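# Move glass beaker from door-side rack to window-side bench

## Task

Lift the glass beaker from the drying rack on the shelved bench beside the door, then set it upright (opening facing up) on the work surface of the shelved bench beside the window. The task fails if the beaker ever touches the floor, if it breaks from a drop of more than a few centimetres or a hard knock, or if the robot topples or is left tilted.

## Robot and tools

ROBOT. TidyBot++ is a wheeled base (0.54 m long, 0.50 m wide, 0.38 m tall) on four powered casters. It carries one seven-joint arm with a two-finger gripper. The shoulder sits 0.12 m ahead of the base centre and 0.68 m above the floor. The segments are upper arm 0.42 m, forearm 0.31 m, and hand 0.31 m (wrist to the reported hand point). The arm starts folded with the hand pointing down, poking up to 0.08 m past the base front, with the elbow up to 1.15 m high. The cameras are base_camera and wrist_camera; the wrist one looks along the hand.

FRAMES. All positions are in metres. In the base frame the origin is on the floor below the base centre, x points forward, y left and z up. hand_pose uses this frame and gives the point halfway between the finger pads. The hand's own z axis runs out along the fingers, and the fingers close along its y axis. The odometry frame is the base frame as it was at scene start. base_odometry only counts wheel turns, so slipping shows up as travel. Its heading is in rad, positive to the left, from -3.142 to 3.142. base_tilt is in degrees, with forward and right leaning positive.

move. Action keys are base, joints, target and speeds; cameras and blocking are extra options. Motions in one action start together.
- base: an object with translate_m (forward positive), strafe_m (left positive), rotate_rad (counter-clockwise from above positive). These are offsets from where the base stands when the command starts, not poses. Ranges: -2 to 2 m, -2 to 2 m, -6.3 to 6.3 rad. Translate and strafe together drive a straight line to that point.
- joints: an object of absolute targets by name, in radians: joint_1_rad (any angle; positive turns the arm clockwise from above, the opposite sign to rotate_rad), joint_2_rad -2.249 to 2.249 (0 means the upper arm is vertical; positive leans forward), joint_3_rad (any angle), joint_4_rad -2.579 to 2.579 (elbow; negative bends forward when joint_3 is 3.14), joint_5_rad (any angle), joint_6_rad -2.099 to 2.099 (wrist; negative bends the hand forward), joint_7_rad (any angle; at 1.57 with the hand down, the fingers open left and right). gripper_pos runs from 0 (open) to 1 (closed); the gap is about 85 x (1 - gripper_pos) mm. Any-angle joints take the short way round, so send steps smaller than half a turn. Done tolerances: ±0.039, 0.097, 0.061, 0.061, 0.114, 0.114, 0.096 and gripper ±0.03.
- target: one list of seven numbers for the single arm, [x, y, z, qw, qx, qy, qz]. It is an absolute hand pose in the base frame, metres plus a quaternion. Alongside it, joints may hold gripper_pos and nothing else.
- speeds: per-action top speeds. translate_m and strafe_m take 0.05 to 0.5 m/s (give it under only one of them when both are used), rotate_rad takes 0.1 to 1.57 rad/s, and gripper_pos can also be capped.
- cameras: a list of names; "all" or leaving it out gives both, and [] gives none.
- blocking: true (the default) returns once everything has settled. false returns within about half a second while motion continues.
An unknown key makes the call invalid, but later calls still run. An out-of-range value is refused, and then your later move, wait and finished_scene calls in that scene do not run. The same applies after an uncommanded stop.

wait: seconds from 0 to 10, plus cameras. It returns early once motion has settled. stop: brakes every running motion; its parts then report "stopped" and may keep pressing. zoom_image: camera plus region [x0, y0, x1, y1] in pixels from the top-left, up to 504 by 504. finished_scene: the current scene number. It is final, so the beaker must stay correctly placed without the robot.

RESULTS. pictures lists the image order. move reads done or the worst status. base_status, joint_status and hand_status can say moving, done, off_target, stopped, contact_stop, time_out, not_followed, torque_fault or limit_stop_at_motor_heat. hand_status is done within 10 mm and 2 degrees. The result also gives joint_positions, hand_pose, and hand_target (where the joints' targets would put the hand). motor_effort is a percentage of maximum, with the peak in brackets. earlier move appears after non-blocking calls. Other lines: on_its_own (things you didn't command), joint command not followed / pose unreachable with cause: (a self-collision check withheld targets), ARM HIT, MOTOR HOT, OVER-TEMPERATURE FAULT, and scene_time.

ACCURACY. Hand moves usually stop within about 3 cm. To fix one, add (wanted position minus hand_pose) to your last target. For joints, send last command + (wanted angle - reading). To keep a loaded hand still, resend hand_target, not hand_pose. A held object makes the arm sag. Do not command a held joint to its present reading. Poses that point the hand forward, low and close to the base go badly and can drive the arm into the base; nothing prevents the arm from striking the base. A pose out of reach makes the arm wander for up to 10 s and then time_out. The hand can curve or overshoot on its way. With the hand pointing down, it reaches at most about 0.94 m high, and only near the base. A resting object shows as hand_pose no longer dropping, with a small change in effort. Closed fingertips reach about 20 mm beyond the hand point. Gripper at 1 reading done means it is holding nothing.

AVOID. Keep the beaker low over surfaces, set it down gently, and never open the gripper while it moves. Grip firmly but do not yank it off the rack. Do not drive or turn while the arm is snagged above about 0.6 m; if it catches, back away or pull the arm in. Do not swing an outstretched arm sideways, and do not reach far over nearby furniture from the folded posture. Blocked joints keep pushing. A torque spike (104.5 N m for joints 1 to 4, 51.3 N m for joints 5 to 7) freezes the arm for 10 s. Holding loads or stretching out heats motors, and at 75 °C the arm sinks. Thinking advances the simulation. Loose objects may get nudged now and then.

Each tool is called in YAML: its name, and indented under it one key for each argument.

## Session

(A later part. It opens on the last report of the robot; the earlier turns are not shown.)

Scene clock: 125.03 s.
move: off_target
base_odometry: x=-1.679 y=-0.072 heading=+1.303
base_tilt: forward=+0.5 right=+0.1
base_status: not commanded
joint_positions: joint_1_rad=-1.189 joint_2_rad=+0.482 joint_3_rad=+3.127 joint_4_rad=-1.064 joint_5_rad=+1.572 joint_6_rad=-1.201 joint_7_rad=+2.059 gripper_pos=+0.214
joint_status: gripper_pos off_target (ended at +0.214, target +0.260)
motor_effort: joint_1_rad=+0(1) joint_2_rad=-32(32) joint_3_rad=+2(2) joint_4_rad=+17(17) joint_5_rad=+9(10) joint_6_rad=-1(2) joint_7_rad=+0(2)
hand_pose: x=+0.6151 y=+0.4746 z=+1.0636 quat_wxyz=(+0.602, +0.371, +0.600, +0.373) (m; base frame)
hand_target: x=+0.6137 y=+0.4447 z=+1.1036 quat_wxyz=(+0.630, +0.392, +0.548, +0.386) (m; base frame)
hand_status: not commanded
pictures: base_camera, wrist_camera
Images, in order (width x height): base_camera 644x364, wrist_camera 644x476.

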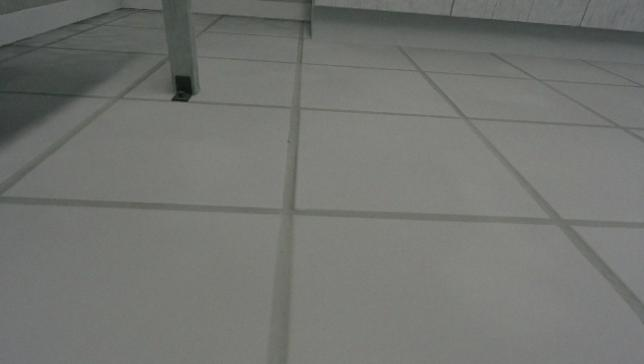

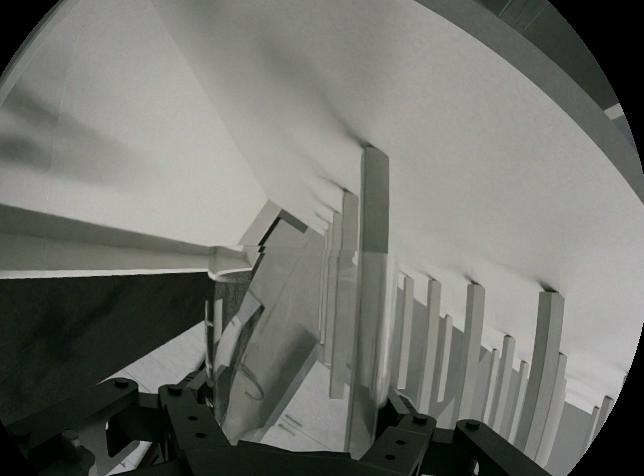

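move:
  joints: {"joint_2_rad":0.41, "gripper_pos":0.32}

zoom_image:
  camera: "wrist_camera"
  region: [150, 140, 480, 470]

Scene clock: 127.63 s.
move: off_target
base_odometry: x=-1.679 y=-0.072 heading=+1.303
base_tilt: forward=+0.5 right=+0.1
base_status: not commanded
joint_positions: joint_1_rad=-1.189 joint_2_rad=+0.440 joint_3_rad=+3.127 joint_4_rad=-1.064 joint_5_rad=+1.572 joint_6_rad=-1.201 joint_7_rad=+2.059 gripper_pos=+0.214
joint_status: gripper_pos off_target (ended at +0.214, target +0.320); the others done
motor_effort: joint_1_rad=+0(1) joint_2_rad=-31(34) joint_3_rad=+2(2) joint_4_rad=+17(18) joint_5_rad=+9(10) joint_6_rad=-1(2) joint_7_rad=-1(2)
hand_pose: x=+0.6090 y=+0.4594 z=+1.0891 quat_wxyz=(+0.600, +0.380, +0.588, +0.387) (m; base frame)
hand_target: x=+0.6047 y=+0.4224 z=+1.1358 quat_wxyz=(+0.625, +0.404, +0.531, +0.404) (m; base frame)
hand_status: not commanded
pictures: base_camera, wrist_camera
Images, in order (width x height): base_camera 644x364, wrist_camera 644x476.

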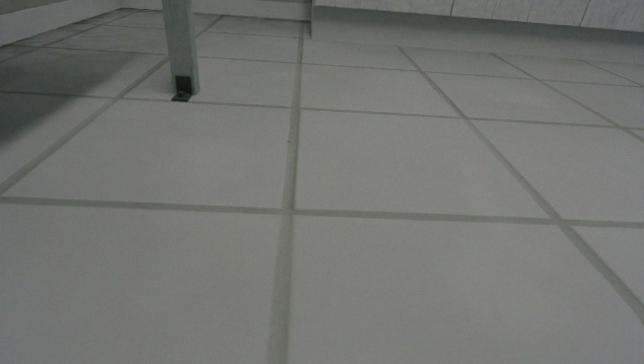

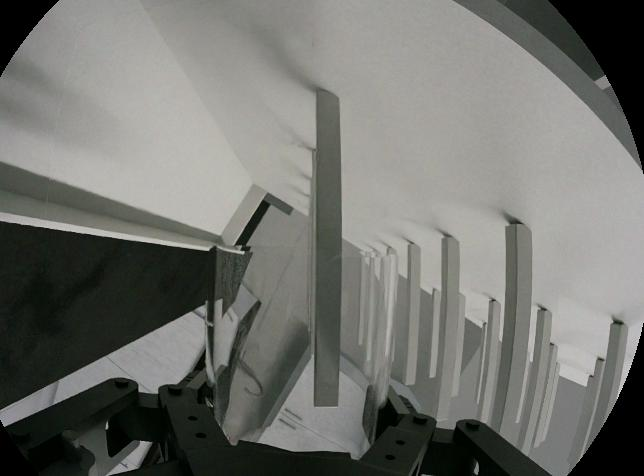

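Scaled by 1.527.

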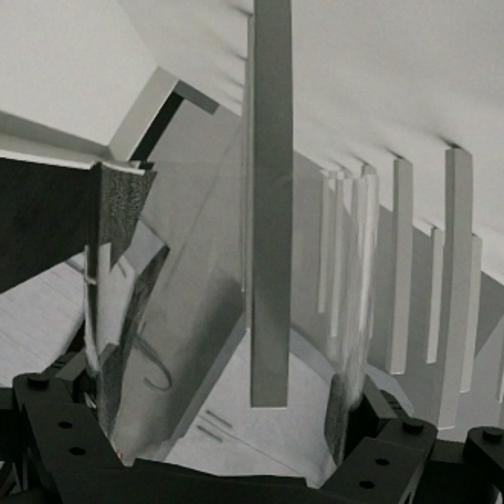

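move:
  base: {"strafe_m":-0.04}
  speeds: {"strafe_m":0.06}

move:
  joints: {"joint_2_rad":0.37}

zoom_image:
  camera: "wrist_camera"
  region: [150, 140, 480, 470]

Scene clock: 129.80 s.
move: done
base_odometry: x=-1.640 y=-0.082 heading=+1.303
base_tilt: forward=+0.6 right=+0.1
base_status: done
joint_positions: joint_1_rad=-1.189 joint_2_rad=+0.437 joint_3_rad=+3.127 joint_4_rad=-1.061 joint_5_rad=+1.580 joint_6_rad=-1.207 joint_7_rad=+2.057 gripper_pos=+0.214
joint_status: not commanded
motor_effort: joint_1_rad=+1(2) joint_2_rad=-30(35) joint_3_rad=+1(3) joint_4_rad=+16(18) joint_5_rad=+9(10) joint_6_rad=+0(6) joint_7_rad=+0(2)
hand_pose: x=+0.6083 y=+0.4562 z=+1.0948 quat_wxyz=(+0.602, +0.381, +0.584, +0.389) (m; base frame)
hand_target: x=+0.6047 y=+0.4224 z=+1.1358 quat_wxyz=(+0.625, +0.404, +0.531, +0.404) (m; base frame)
hand_status: not commanded
pictures: base_camera, wrist_camera
Images, in order (width x height): base_camera 644x364, wrist_camera 644x476.

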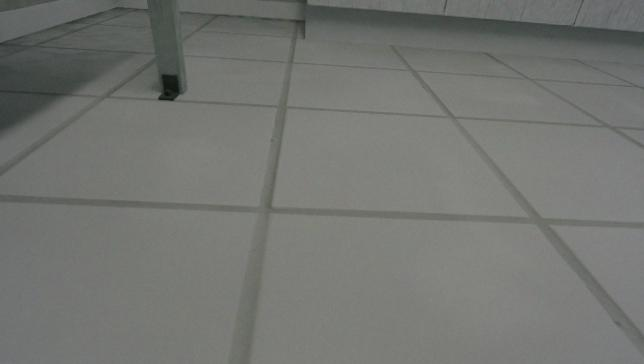

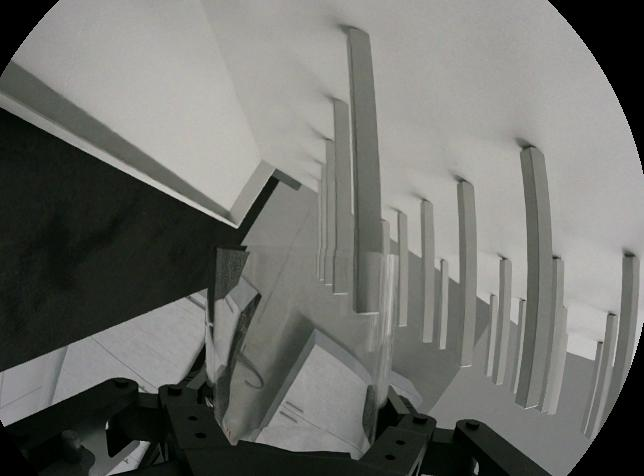

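Scene clock: 130.63 s.
move: done
base_odometry: x=-1.640 y=-0.082 heading=+1.303
base_tilt: forward=+0.5 right=+0.1
base_status: not commanded
joint_positions: joint_1_rad=-1.189 joint_2_rad=+0.402 joint_3_rad=+3.127 joint_4_rad=-1.061 joint_5_rad=+1.580 joint_6_rad=-1.207 joint_7_rad=+2.057 gripper_pos=+0.214
joint_status: all done
motor_effort: joint_1_rad=+0(1) joint_2_rad=-30(33) joint_3_rad=+1(3) joint_4_rad=+16(17) joint_5_rad=+9(10) joint_6_rad=-1(1) joint_7_rad=-1(2)
hand_pose: x=+0.6029 y=+0.4426 z=+1.1155 quat_wxyz=(+0.600, +0.388, +0.573, +0.401) (m; base frame)
hand_target: x=+0.5978 y=+0.4051 z=+1.1583 quat_wxyz=(+0.622, +0.413, +0.519, +0.416) (m; base frame)
hand_status: not commanded
pictures: base_camera, wrist_camera
Images, in order (width x height): base_camera 644x364, wrist_camera 644x476.

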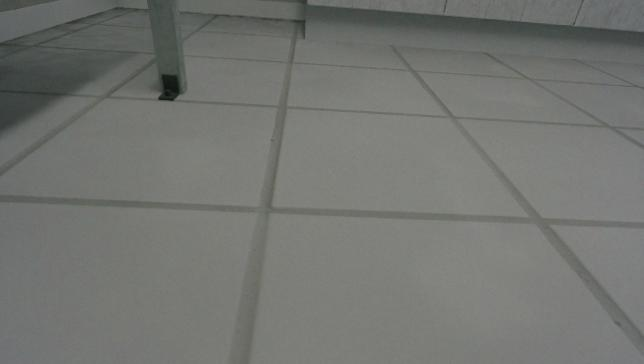

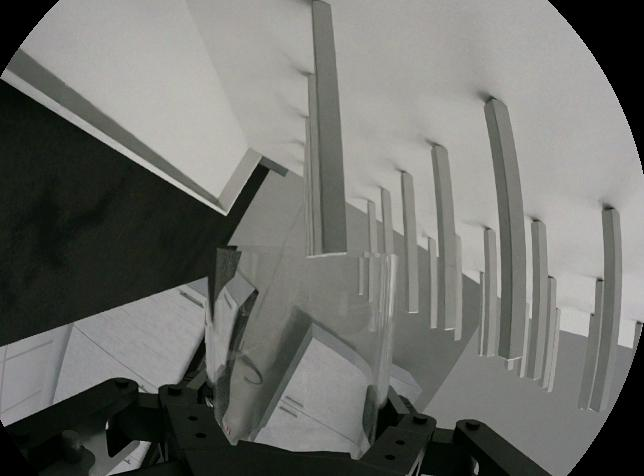

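Scaled by 1.527.

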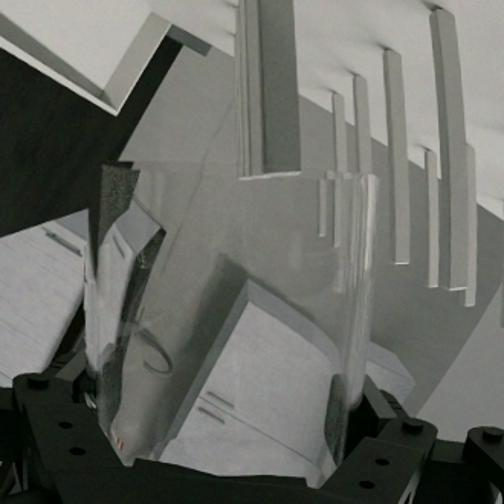

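move:
  base: {"strafe_m":-0.45}
  speeds: {"strafe_m":0.25}

move:
  joints: {"joint_1_rad":0,"joint_2_rad":-0.3,"joint_3_rad":3.14,"joint_4_rad":-1.9,"joint_5_rad":0,"joint_6_rad":0.1,"joint_7_rad":1.57}

move:
  base: {"rotate_rad":-1.57}

Scene clock: 134.60 s.
move: done
base_odometry: x=-1.206 y=-0.201 heading=+1.303
base_tilt: forward=+0.6 right=+0.1
base_status: done
joint_positions: joint_1_rad=-1.189 joint_2_rad=+0.395 joint_3_rad=+3.127 joint_4_rad=-1.061 joint_5_rad=+1.580 joint_6_rad=-1.207 joint_7_rad=+2.057 gripper_pos=+0.214
joint_status: not commanded
motor_effort: joint_1_rad=+0(2) joint_2_rad=-29(34) joint_3_rad=+1(3) joint_4_rad=+16(17) joint_5_rad=+9(10) joint_6_rad=+0(2) joint_7_rad=-1(2)
hand_pose: x=+0.6016 y=+0.4396 z=+1.1197 quat_wxyz=(+0.599, +0.390, +0.571, +0.403) (m; base frame)
hand_target: x=+0.5978 y=+0.4051 z=+1.1583 quat_wxyz=(+0.622, +0.413, +0.519, +0.416) (m; base frame)
hand_status: not commanded
pictures: base_camera, wrist_camera
Images, in order (width x height): base_camera 644x364, wrist_camera 644x476.

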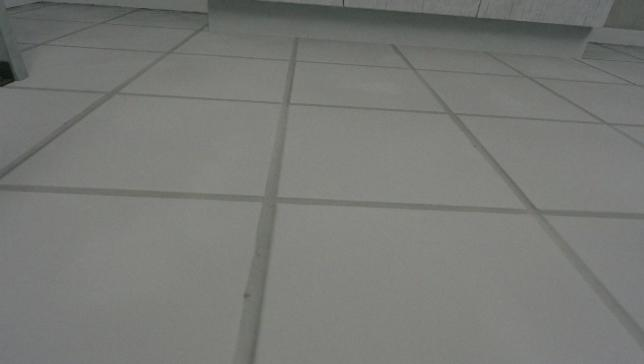

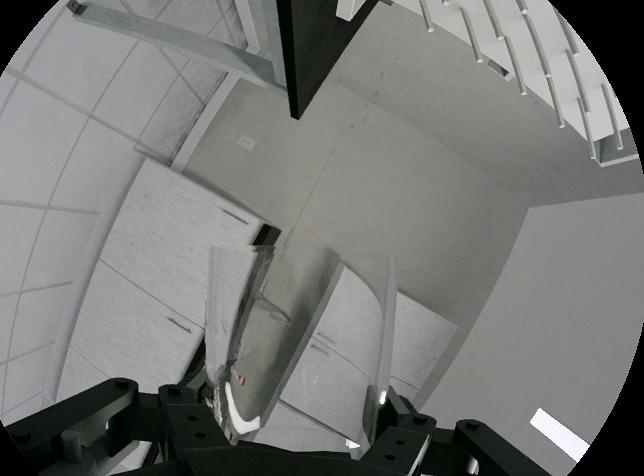

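Scene clock: 137.50 s.
move: done
base_odometry: x=-1.206 y=-0.201 heading=+1.303
base_tilt: forward=+0.5 right=+0.2
base_status: not commanded
joint_positions: joint_1_rad=-0.011 joint_2_rad=-0.273 joint_3_rad=+3.127 joint_4_rad=-1.873 joint_5_rad=+0.074 joint_6_rad=+0.001 joint_7_rad=+1.630 gripper_pos=+0.214
joint_status: all done
motor_effort: joint_1_rad=+0(3) joint_2_rad=-10(30) joint_3_rad=+0(3) joint_4_rad=+20(21) joint_5_rad=+0(10) joint_6_rad=+8(9) joint_7_rad=-1(2)
hand_pose: x=+0.6305 y=+0.0161 z=+1.0688 quat_wxyz=(+0.039, +0.715, +0.058, +0.696) (m; base frame)
hand_target: x=+0.6194 y=+0.0023 z=+1.0966 quat_wxyz=(-0.001, +0.682, +0.000, +0.732) (m; base frame)
hand_status: not commanded
pictures: base_camera, wrist_camera
Images, in order (width x height): base_camera 644x364, wrist_camera 644x476.

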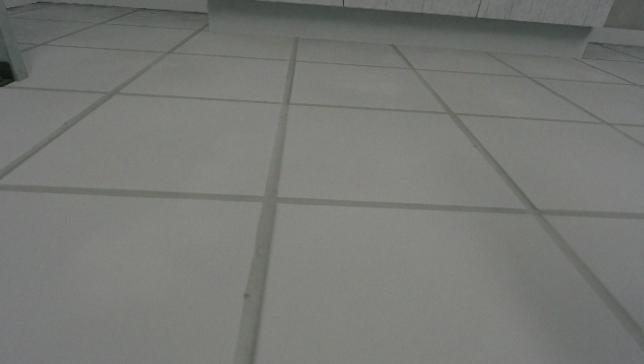

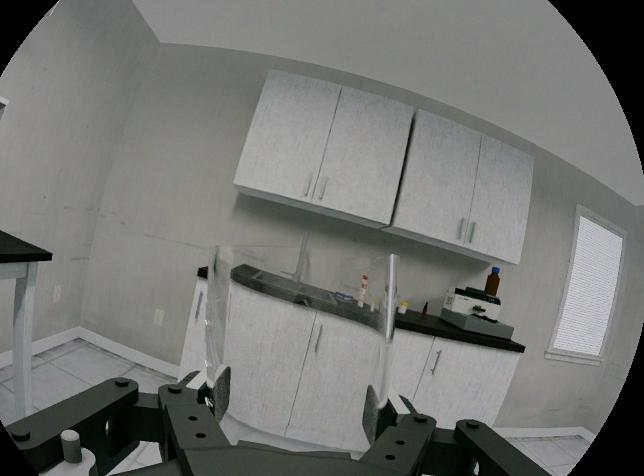

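Scene clock: 139.80 s.
move: done
base_odometry: x=-1.206 y=-0.201 heading=-0.267
base_tilt: forward=+0.5 right=+0.1
base_status: done
joint_positions: joint_1_rad=-0.001 joint_2_rad=-0.273 joint_3_rad=+3.135 joint_4_rad=-1.874 joint_5_rad=+0.072 joint_6_rad=+0.004 joint_7_rad=+1.629 gripper_pos=+0.214
joint_status: not commanded
motor_effort: joint_1_rad=+0(2) joint_2_rad=-11(13) joint_3_rad=+1(3) joint_4_rad=+20(20) joint_5_rad=+0(1) joint_6_rad=+9(9) joint_7_rad=-1(2)
hand_pose: x=+0.6307 y=+0.0060 z=+1.0697 quat_wxyz=(+0.043, +0.714, +0.050, +0.697) (m; base frame)
hand_target: x=+0.6194 y=+0.0023 z=+1.0966 quat_wxyz=(-0.001, +0.682, +0.000, +0.732) (m; base frame)
hand_status: not commanded
pictures: base_camera, wrist_camera
Images, in order (width x height): base_camera 644x364, wrist_camera 644x476.

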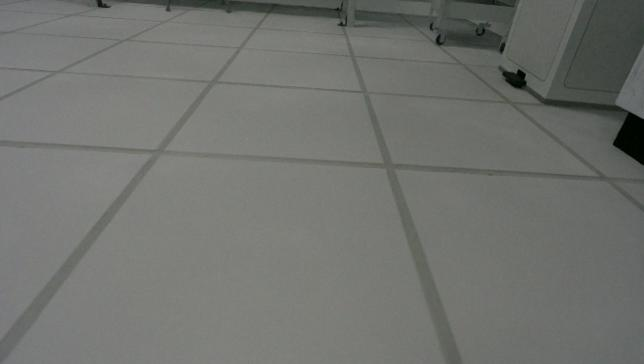

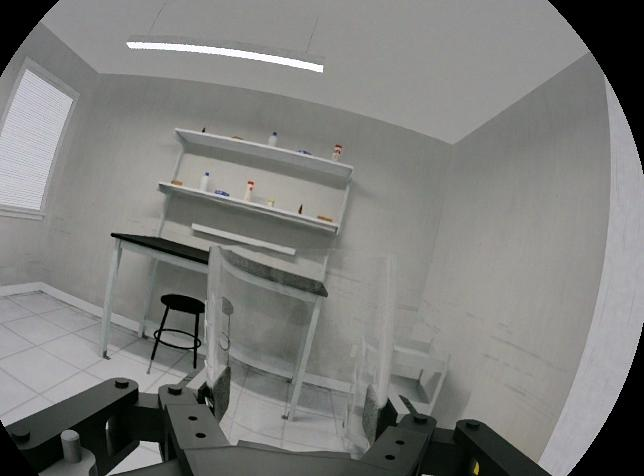

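move:
  base: {"translate_m":1.1,"strafe_m":0.18}

Scene clock: 144.77 s.
move: done
base_odometry: x=-0.097 y=-0.318 heading=-0.267
base_tilt: forward=+0.6 right=+0.2
base_status: done
joint_positions: joint_1_rad=-0.001 joint_2_rad=-0.283 joint_3_rad=+3.135 joint_4_rad=-1.876 joint_5_rad=+0.071 joint_6_rad=+0.008 joint_7_rad=+1.629 gripper_pos=+0.214
joint_status: not commanded
motor_effort: joint_1_rad=+1(1) joint_2_rad=-11(13) joint_3_rad=+0(1) joint_4_rad=+20(21) joint_5_rad=+1(1) joint_6_rad=+9(10) joint_7_rad=-1(2)
hand_pose: x=+0.6268 y=+0.0061 z=+1.0748 quat_wxyz=(+0.043, +0.710, +0.050, +0.701) (m; base frame)
hand_target: x=+0.6194 y=+0.0023 z=+1.0966 quat_wxyz=(-0.001, +0.682, +0.000, +0.732) (m; base frame)
hand_status: not commanded
pictures: base_camera, wrist_camera
Images, in order (width x height): base_camera 644x364, wrist_camera 644x476.

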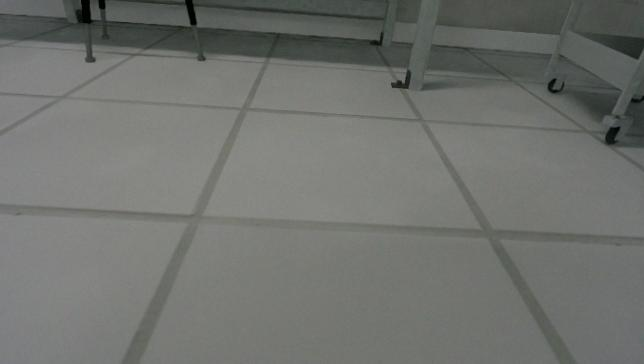

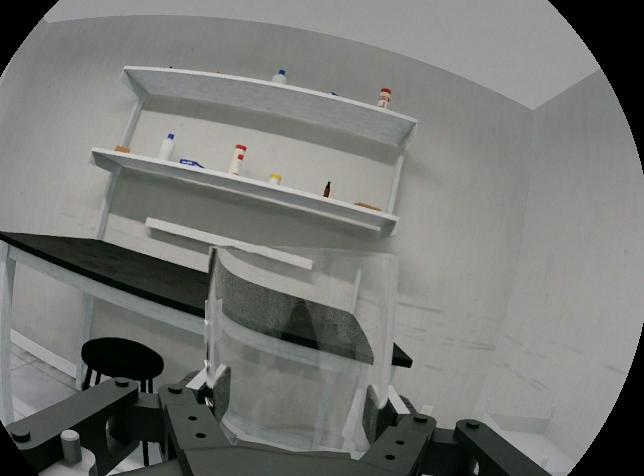

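move:
  joints: {"joint_7_rad":1.37}
  base: {"translate_m":0.75}

zoom_image:
  camera: "wrist_camera"
  region: [150, 200, 480, 470]

Scene clock: 150.83 s.
move: done
base_odometry: x=+0.626 y=-0.516 heading=-0.267
base_tilt: forward=+0.6 right=+0.1
base_status: done
joint_positions: joint_1_rad=-0.001 joint_2_rad=-0.287 joint_3_rad=+3.135 joint_4_rad=-1.877 joint_5_rad=+0.071 joint_6_rad=+0.010 joint_7_rad=+1.409 gripper_pos=+0.214
joint_status: all done
motor_effort: joint_1_rad=+0(1) joint_2_rad=-10(13) joint_3_rad=+0(2) joint_4_rad=+20(20) joint_5_rad=+1(1) joint_6_rad=+8(9) joint_7_rad=-1(2)
hand_pose: x=+0.6252 y=+0.0061 z=+1.0769 quat_wxyz=(-0.034, +0.709, -0.029, +0.703) (m; base frame)
hand_target: x=+0.6194 y=+0.0023 z=+1.0966 quat_wxyz=(-0.074, +0.678, -0.068, +0.728) (m; base frame)
hand_status: not commanded
pictures: base_camera, wrist_camera
Images, in order (width x height): base_camera 644x364, wrist_camera 644x476.

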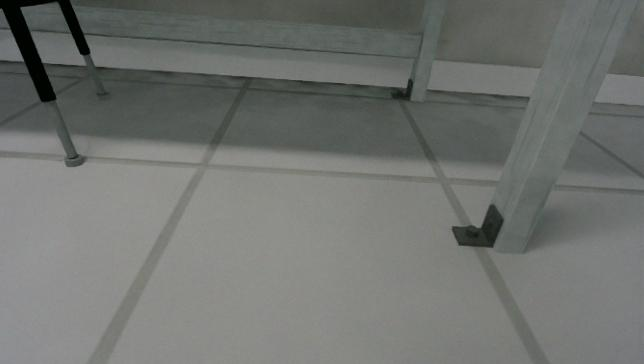

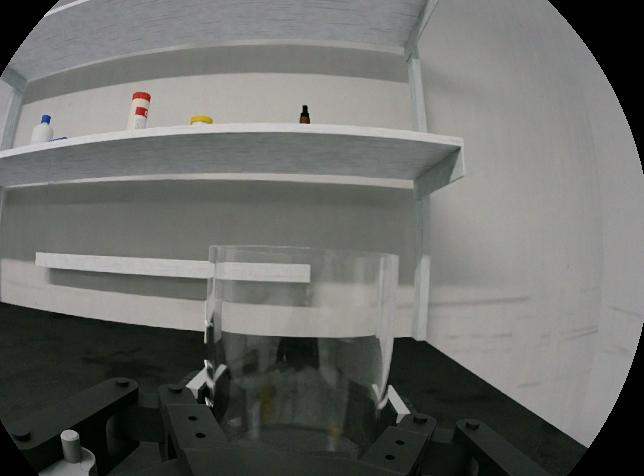

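Scaled by 1.527.

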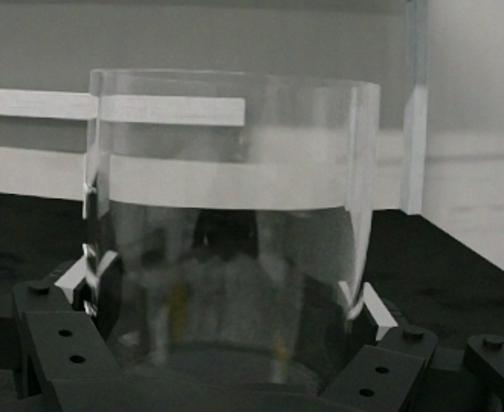

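move:
  base: {"translate_m":0.24}
  speeds: {"translate_m":0.15}

move:
  target: [0.62, 0.0023, 0.96, -0.074, 0.678, -0.068, 0.728]

zoom_image:
  camera: "wrist_camera"
  region: [150, 200, 480, 470]

Scene clock: 156.50 s.
move: done
base_odometry: x=+0.858 y=-0.579 heading=-0.267
base_tilt: forward=+0.6 right=+0.2
base_status: done
joint_positions: joint_1_rad=-0.001 joint_2_rad=-0.290 joint_3_rad=+3.135 joint_4_rad=-1.877 joint_5_rad=+0.071 joint_6_rad=+0.010 joint_7_rad=+1.409 gripper_pos=+0.214
joint_status: not commanded
motor_effort: joint_1_rad=+0(1) joint_2_rad=-11(14) joint_3_rad=-1(1) joint_4_rad=+20(20) joint_5_rad=+0(1) joint_6_rad=+9(10) joint_7_rad=-1(2)
hand_pose: x=+0.6241 y=+0.0061 z=+1.0783 quat_wxyz=(-0.034, +0.708, -0.029, +0.704) (m; base frame)
hand_target: x=+0.6194 y=+0.0023 z=+1.0966 quat_wxyz=(-0.074, +0.678, -0.068, +0.728) (m; base frame)
hand_status: not commanded
pictures: base_camera, wrist_camera
Images, in order (width x height): base_camera 644x364, wrist_camera 644x476.

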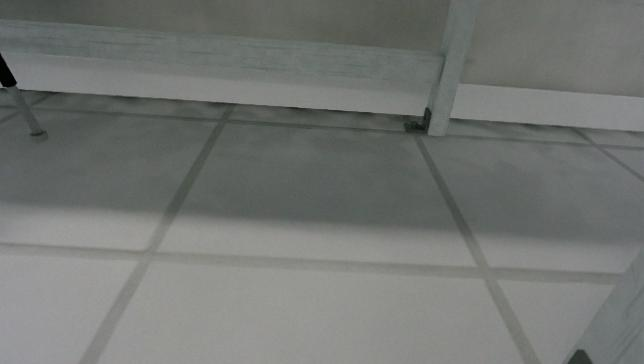

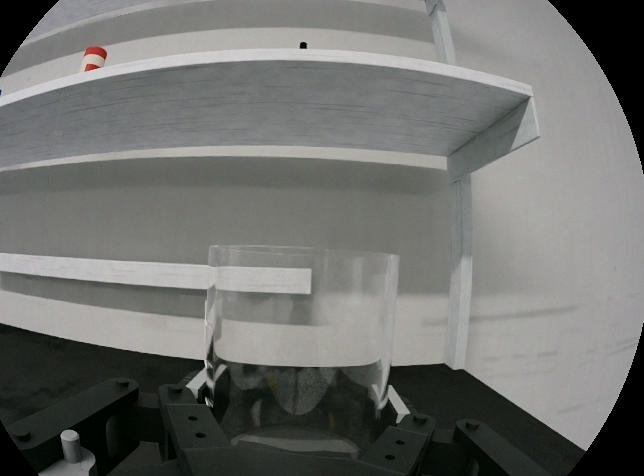

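Scene clock: 158.40 s.
move: off_target
base_odometry: x=+0.858 y=-0.579 heading=-0.267
base_tilt: forward=+0.6 right=+0.1
base_status: not commanded
joint_positions: joint_1_rad=-0.034 joint_2_rad=-0.228 joint_3_rad=+3.154 joint_4_rad=-2.253 joint_5_rad=+0.053 joint_6_rad=+0.505 joint_7_rad=+1.409 gripper_pos=+0.214
joint_status: not commanded
motor_effort: joint_1_rad=+0(1) joint_2_rad=-10(12) joint_3_rad=-1(1) joint_4_rad=+16(20) joint_5_rad=+0(1) joint_6_rad=+7(9) joint_7_rad=-1(2)
hand_pose: x=+0.6170 y=+0.0191 z=+0.9692 quat_wxyz=(-0.059, +0.689, -0.024, +0.722) (m; base frame)
hand_target: x=+0.6200 y=+0.0023 z=+0.9600 quat_wxyz=(-0.074, +0.678, -0.068, +0.728) (m; base frame)
hand_status: off_target (0.019 m and 5.5 deg from the pose sent, 0.118 m and 7.8 deg at the start)
pictures: base_camera, wrist_camera
Images, in order (width x height): base_camera 644x364, wrist_camera 644x476.

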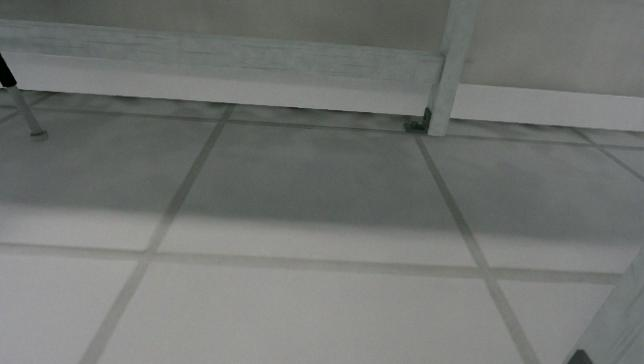

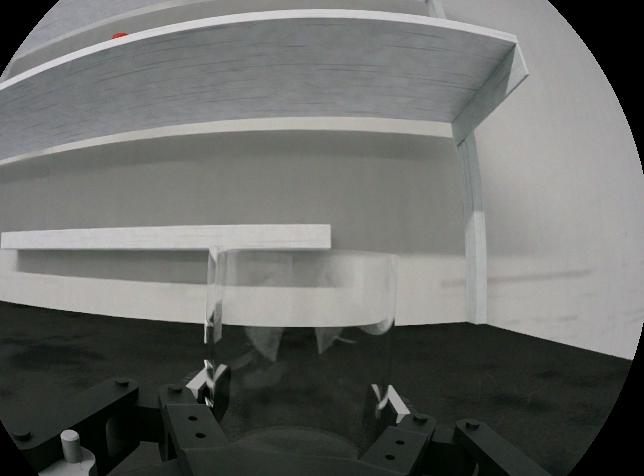

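Scaled by 1.527.

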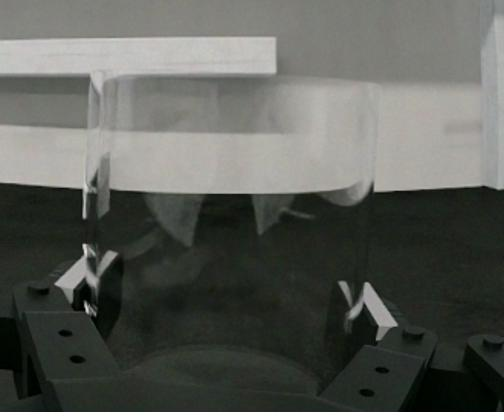

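move:
  target: [0.62, -0.01, 0.91, -0.07, 0.70, -0.07, 0.705]

move:
  target: [0.62, -0.01, 0.88, -0.07, 0.70, -0.07, 0.705]
  cameras: ["wrist_camera"]

zoom_image:
  camera: "wrist_camera"
  region: [150, 200, 480, 470]

Scene clock: 160.30 s.
move: off_target
base_odometry: x=+0.858 y=-0.579 heading=-0.267
base_tilt: forward=+0.5 right=+0.1
base_status: not commanded
joint_positions: joint_1_rad=-0.046 joint_2_rad=-0.224 joint_3_rad=+3.194 joint_4_rad=-2.275 joint_5_rad=+0.053 joint_6_rad=+0.595 joint_7_rad=+1.381 gripper_pos=+0.214
joint_status: not commanded
motor_effort: joint_1_rad=+2(3) joint_2_rad=+0(9) joint_3_rad=+2(3) joint_4_rad=+6(16) joint_5_rad=+2(2) joint_6_rad=+5(7) joint_7_rad=+0(2)
hand_pose: x=+0.6142 y=+0.0046 z=+0.9825 quat_wxyz=(-0.066, +0.664, -0.043, +0.743) (m; base frame)
hand_target: x=+0.6200 y=-0.0100 z=+0.9100 quat_wxyz=(-0.070, +0.701, -0.070, +0.706) (m; base frame)
hand_status: off_target (0.074 m and 6.8 deg from the pose sent, 0.066 m and 5.9 deg at the start)
pictures: base_camera, wrist_camera
Images, in order (width x height): base_camera 644x364, wrist_camera 644x476.

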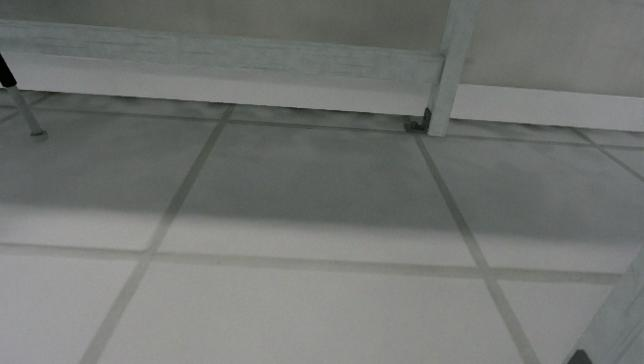

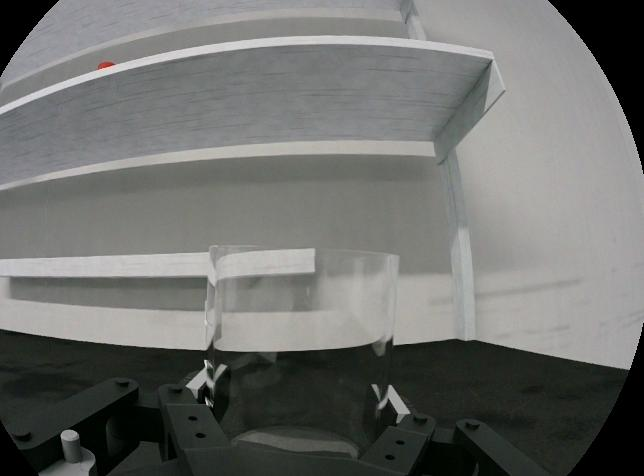

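Scene clock: 161.43 s.
move: off_target
base_odometry: x=+0.858 y=-0.579 heading=-0.267
base_tilt: forward=+0.5 right=+0.1
base_status: not commanded
joint_positions: joint_1_rad=-0.037 joint_2_rad=-0.219 joint_3_rad=+3.190 joint_4_rad=-2.303 joint_5_rad=+0.053 joint_6_rad=+0.767 joint_7_rad=+1.381 gripper_pos=+0.214
joint_status: not commanded
motor_effort: joint_1_rad=+3(4) joint_2_rad=+9(10) joint_3_rad=+3(4) joint_4_rad=-3(6) joint_5_rad=+2(3) joint_6_rad=+1(5) joint_7_rad=-1(2)
hand_pose: x=+0.6035 y=+0.0043 z=+1.0162 quat_wxyz=(-0.070, +0.611, -0.039, +0.788) (m; base frame)
hand_target: x=+0.6200 y=-0.0100 z=+0.8800 quat_wxyz=(-0.070, +0.701, -0.070, +0.706) (m; base frame)
hand_status: off_target (0.138 m and 14.4 deg from the pose sent, 0.104 m and 6.8 deg at the start)
pictures: wrist_camera
Images, in order (width x height): wrist_camera 644x476.

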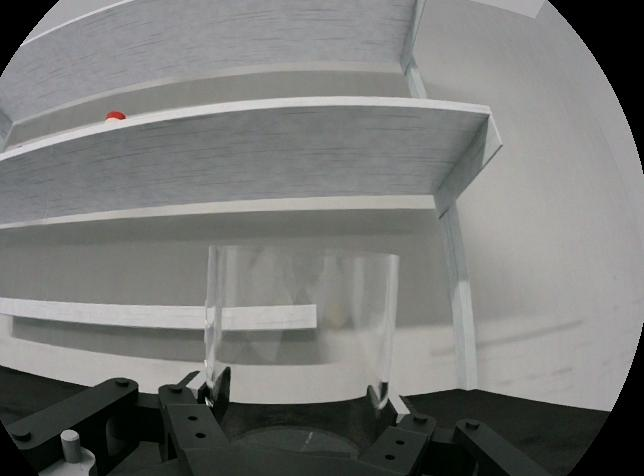

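Scaled by 1.527.

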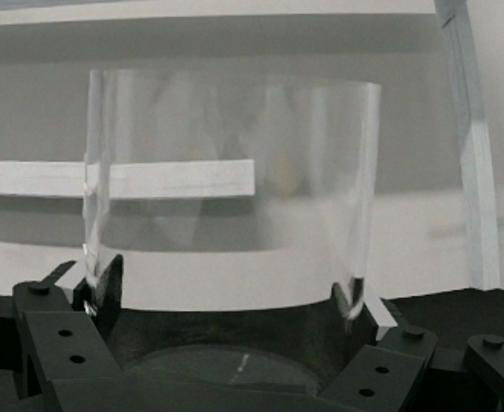

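move:
  joints: {"joint_1_rad":0,"joint_2_rad":-0.13,"joint_3_rad":3.14,"joint_4_rad":-2.36,"joint_5_rad":0,"joint_6_rad":0.55,"joint_7_rad":1.37}

zoom_image:
  camera: "wrist_camera"
  region: [150, 200, 480, 470]

Scene clock: 164.77 s.
move: off_target
base_odometry: x=+0.858 y=-0.579 heading=-0.267
base_tilt: forward=+0.5 right=+0.2
base_status: not commanded
joint_positions: joint_1_rad=-0.012 joint_2_rad=-0.222 joint_3_rad=+3.165 joint_4_rad=-2.279 joint_5_rad=+0.040 joint_6_rad=+0.621 joint_7_rad=+1.381 gripper_pos=+0.214
joint_status: joint_4_rad off_target (ended at -2.279, target -2.360); the others done
motor_effort: joint_1_rad=+0(3) joint_2_rad=+7(11) joint_3_rad=-1(3) joint_4_rad=+1(3) joint_5_rad=+2(3) joint_6_rad=+4(4) joint_7_rad=-1(2)
hand_pose: x=+0.6131 y=+0.0015 z=+0.9871 quat_wxyz=(-0.064, +0.656, -0.049, +0.750) (m; base frame)
hand_target: x=+0.6224 y=+0.0022 z=+0.8725 quat_wxyz=(-0.067, +0.741, -0.074, +0.664) (m; base frame)
hand_status: not commanded
pictures: base_camera, wrist_camera
Images, in order (width x height): base_camera 644x364, wrist_camera 644x476.

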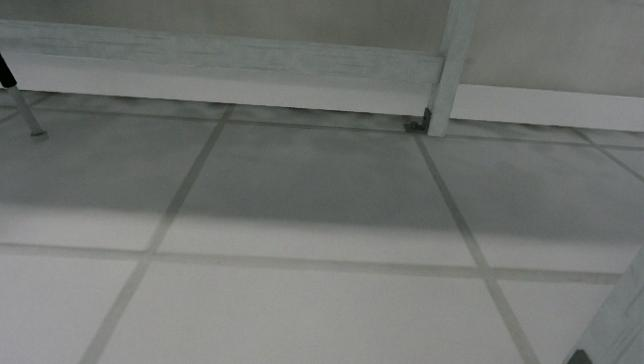

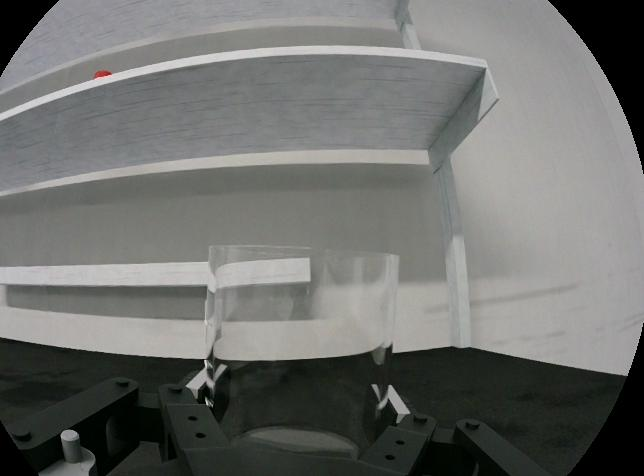

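Scaled by 1.527.

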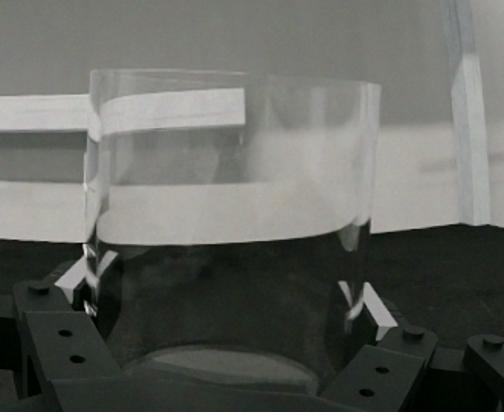

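move:
  joints: {"joint_1_rad":0,"joint_2_rad":-0.25,"joint_3_rad":3.14,"joint_4_rad":-2.16,"joint_5_rad":0,"joint_6_rad":0.33,"joint_7_rad":1.37}

zoom_image:
  camera: "wrist_camera"
  region: [150, 200, 480, 470]

Scene clock: 168.80 s.
move: done
base_odometry: x=+0.858 y=-0.579 heading=-0.267
base_tilt: forward=+0.6 right=+0.1
base_status: not commanded
joint_positions: joint_1_rad=-0.012 joint_2_rad=-0.223 joint_3_rad=+3.164 joint_4_rad=-2.190 joint_5_rad=+0.040 joint_6_rad=+0.395 joint_7_rad=+1.381 gripper_pos=+0.214
joint_status: all done
motor_effort: joint_1_rad=+0(2) joint_2_rad=-11(12) joint_3_rad=+0(1) joint_4_rad=+19(19) joint_5_rad=+1(2) joint_6_rad=+8(9) joint_7_rad=-1(2)
hand_pose: x=+0.6276 y=-0.0002 z=+0.9699 quat_wxyz=(-0.058, +0.706, -0.054, +0.704) (m; base frame)
hand_target: x=+0.6226 y=+0.0022 z=+0.9820 quat_wxyz=(-0.071, +0.707, -0.071, +0.700) (m; base frame)
hand_status: not commanded
pictures: base_camera, wrist_camera
Images, in order (width x height): base_camera 644x364, wrist_camera 644x476.

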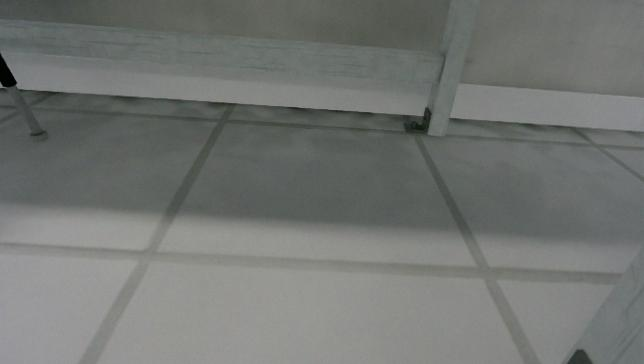

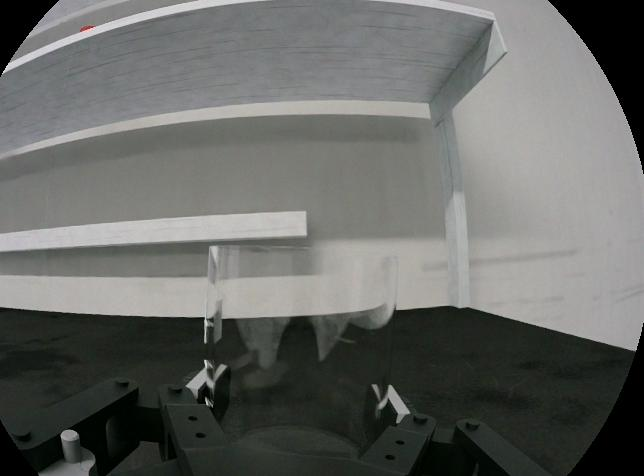

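Scaled by 1.527.

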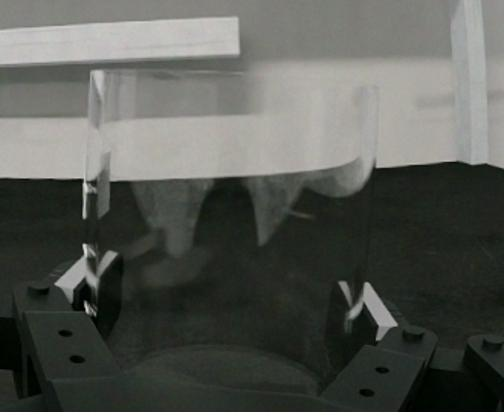

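move:
  base: {"translate_m":-0.05}
  speeds: {"translate_m":0.1}

move:
  joints: {"joint_1_rad":0,"joint_2_rad":-0.15,"joint_3_rad":3.14,"joint_4_rad":-2.26,"joint_5_rad":0,"joint_6_rad":0.46,"joint_7_rad":1.37}
  cameras: ["wrist_camera"]

zoom_image:
  camera: "wrist_camera"
  region: [150, 200, 480, 470]

Scene clock: 174.60 s.
move: done
base_odometry: x=+0.810 y=-0.566 heading=-0.268
base_tilt: forward=+0.5 right=+0.2
base_status: done
joint_positions: joint_1_rad=-0.012 joint_2_rad=-0.231 joint_3_rad=+3.164 joint_4_rad=-2.186 joint_5_rad=+0.040 joint_6_rad=+0.394 joint_7_rad=+1.381 gripper_pos=+0.214
joint_status: not commanded
motor_effort: joint_1_rad=+0(1) joint_2_rad=-10(14) joint_3_rad=+0(1) joint_4_rad=+19(19) joint_5_rad=+0(1) joint_6_rad=+9(9) joint_7_rad=-1(2)
hand_pose: x=+0.6257 y=-0.0001 z=+0.9760 quat_wxyz=(-0.058, +0.702, -0.054, +0.708) (m; base frame)
hand_target: x=+0.6226 y=+0.0022 z=+0.9820 quat_wxyz=(-0.071, +0.707, -0.071, +0.700) (m; base frame)
hand_status: not commanded
pictures: base_camera, wrist_camera
Images, in order (width x height): base_camera 644x364, wrist_camera 644x476.

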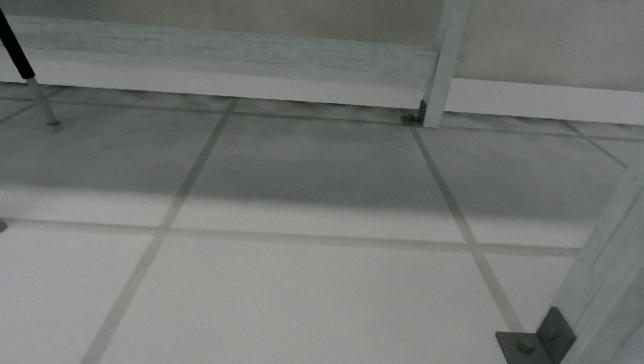

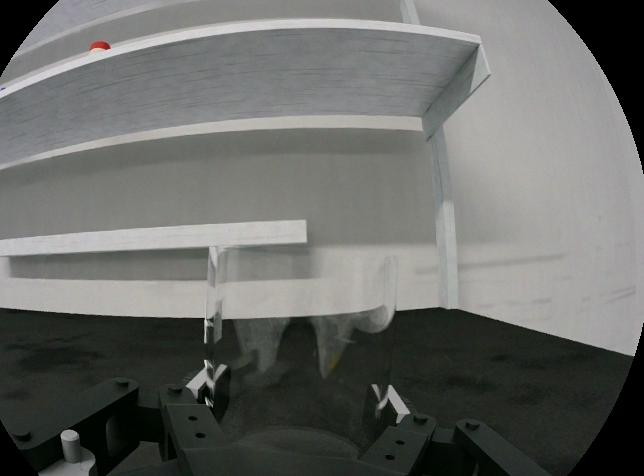

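Scene clock: 175.53 s.
move: done
base_odometry: x=+0.810 y=-0.566 heading=-0.268
base_tilt: forward=+0.5 right=+0.2
base_status: not commanded
joint_positions: joint_1_rad=-0.012 joint_2_rad=-0.203 joint_3_rad=+3.164 joint_4_rad=-2.207 joint_5_rad=+0.040 joint_6_rad=+0.434 joint_7_rad=+1.381 gripper_pos=+0.214
joint_status: all done
motor_effort: joint_1_rad=+0(1) joint_2_rad=-5(11) joint_3_rad=+0(1) joint_4_rad=+11(20) joint_5_rad=+0(1) joint_6_rad=+2(9) joint_7_rad=-1(2)
hand_pose: x=+0.6311 y=+0.0004 z=+0.9620 quat_wxyz=(-0.058, +0.705, -0.053, +0.705) (m; base frame)
hand_target: x=+0.6362 y=+0.0022 z=+0.9118 quat_wxyz=(-0.068, +0.731, -0.073, +0.675) (m; base frame)
hand_status: not commanded
pictures: wrist_camera
Images, in order (width x height): wrist_camera 644x476.

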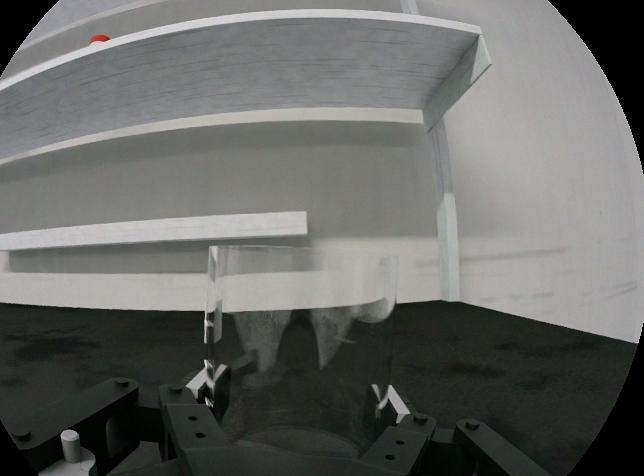

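Scaled by 1.527.

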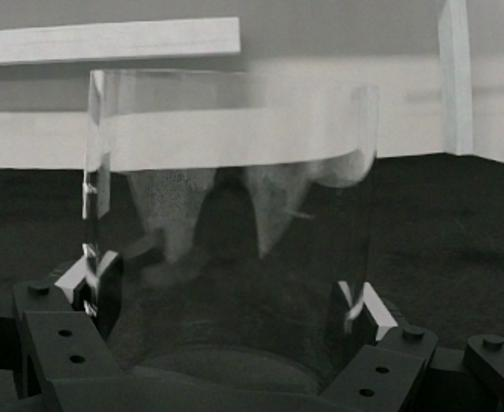

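move:
  joints: {"joint_2_rad": -0.10, "joint_4_rad": -2.32, "joint_6_rad": 0.54}

Scene clock: 183.53 s.
move: off_target
base_odometry: x=+0.810 y=-0.566 heading=-0.268
base_tilt: forward=+0.5 right=+0.1
base_status: not commanded
joint_positions: joint_1_rad=-0.011 joint_2_rad=-0.192 joint_3_rad=+3.164 joint_4_rad=-2.231 joint_5_rad=+0.040 joint_6_rad=+0.519 joint_7_rad=+1.381 gripper_pos=+0.214
joint_status: joint_4_rad off_target (ended at -2.231, target -2.320); the others done
motor_effort: joint_1_rad=+0(0) joint_2_rad=+1(6) joint_3_rad=-1(1) joint_4_rad=+5(12) joint_5_rad=+0(1) joint_6_rad=+0(4) joint_7_rad=-1(2)
hand_pose: x=+0.6304 y=+0.0007 z=+0.9685 quat_wxyz=(-0.061, +0.687, -0.052, +0.722) (m; base frame)
hand_target: x=+0.6368 y=+0.0022 z=+0.8765 quat_wxyz=(-0.067, +0.741, -0.074, +0.664) (m; base frame)
hand_status: not commanded
pictures: base_camera, wrist_camera
Images, in order (width x height): base_camera 644x364, wrist_camera 644x476.

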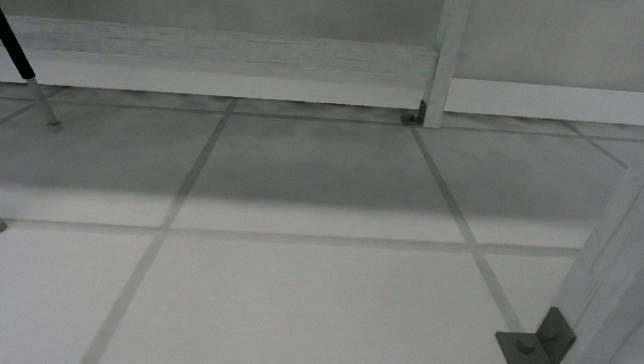

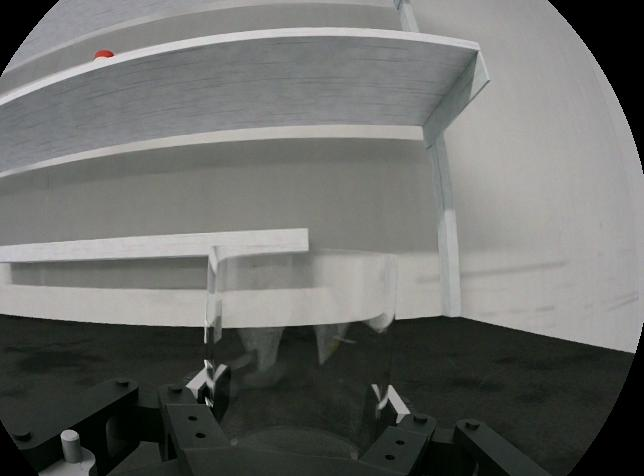

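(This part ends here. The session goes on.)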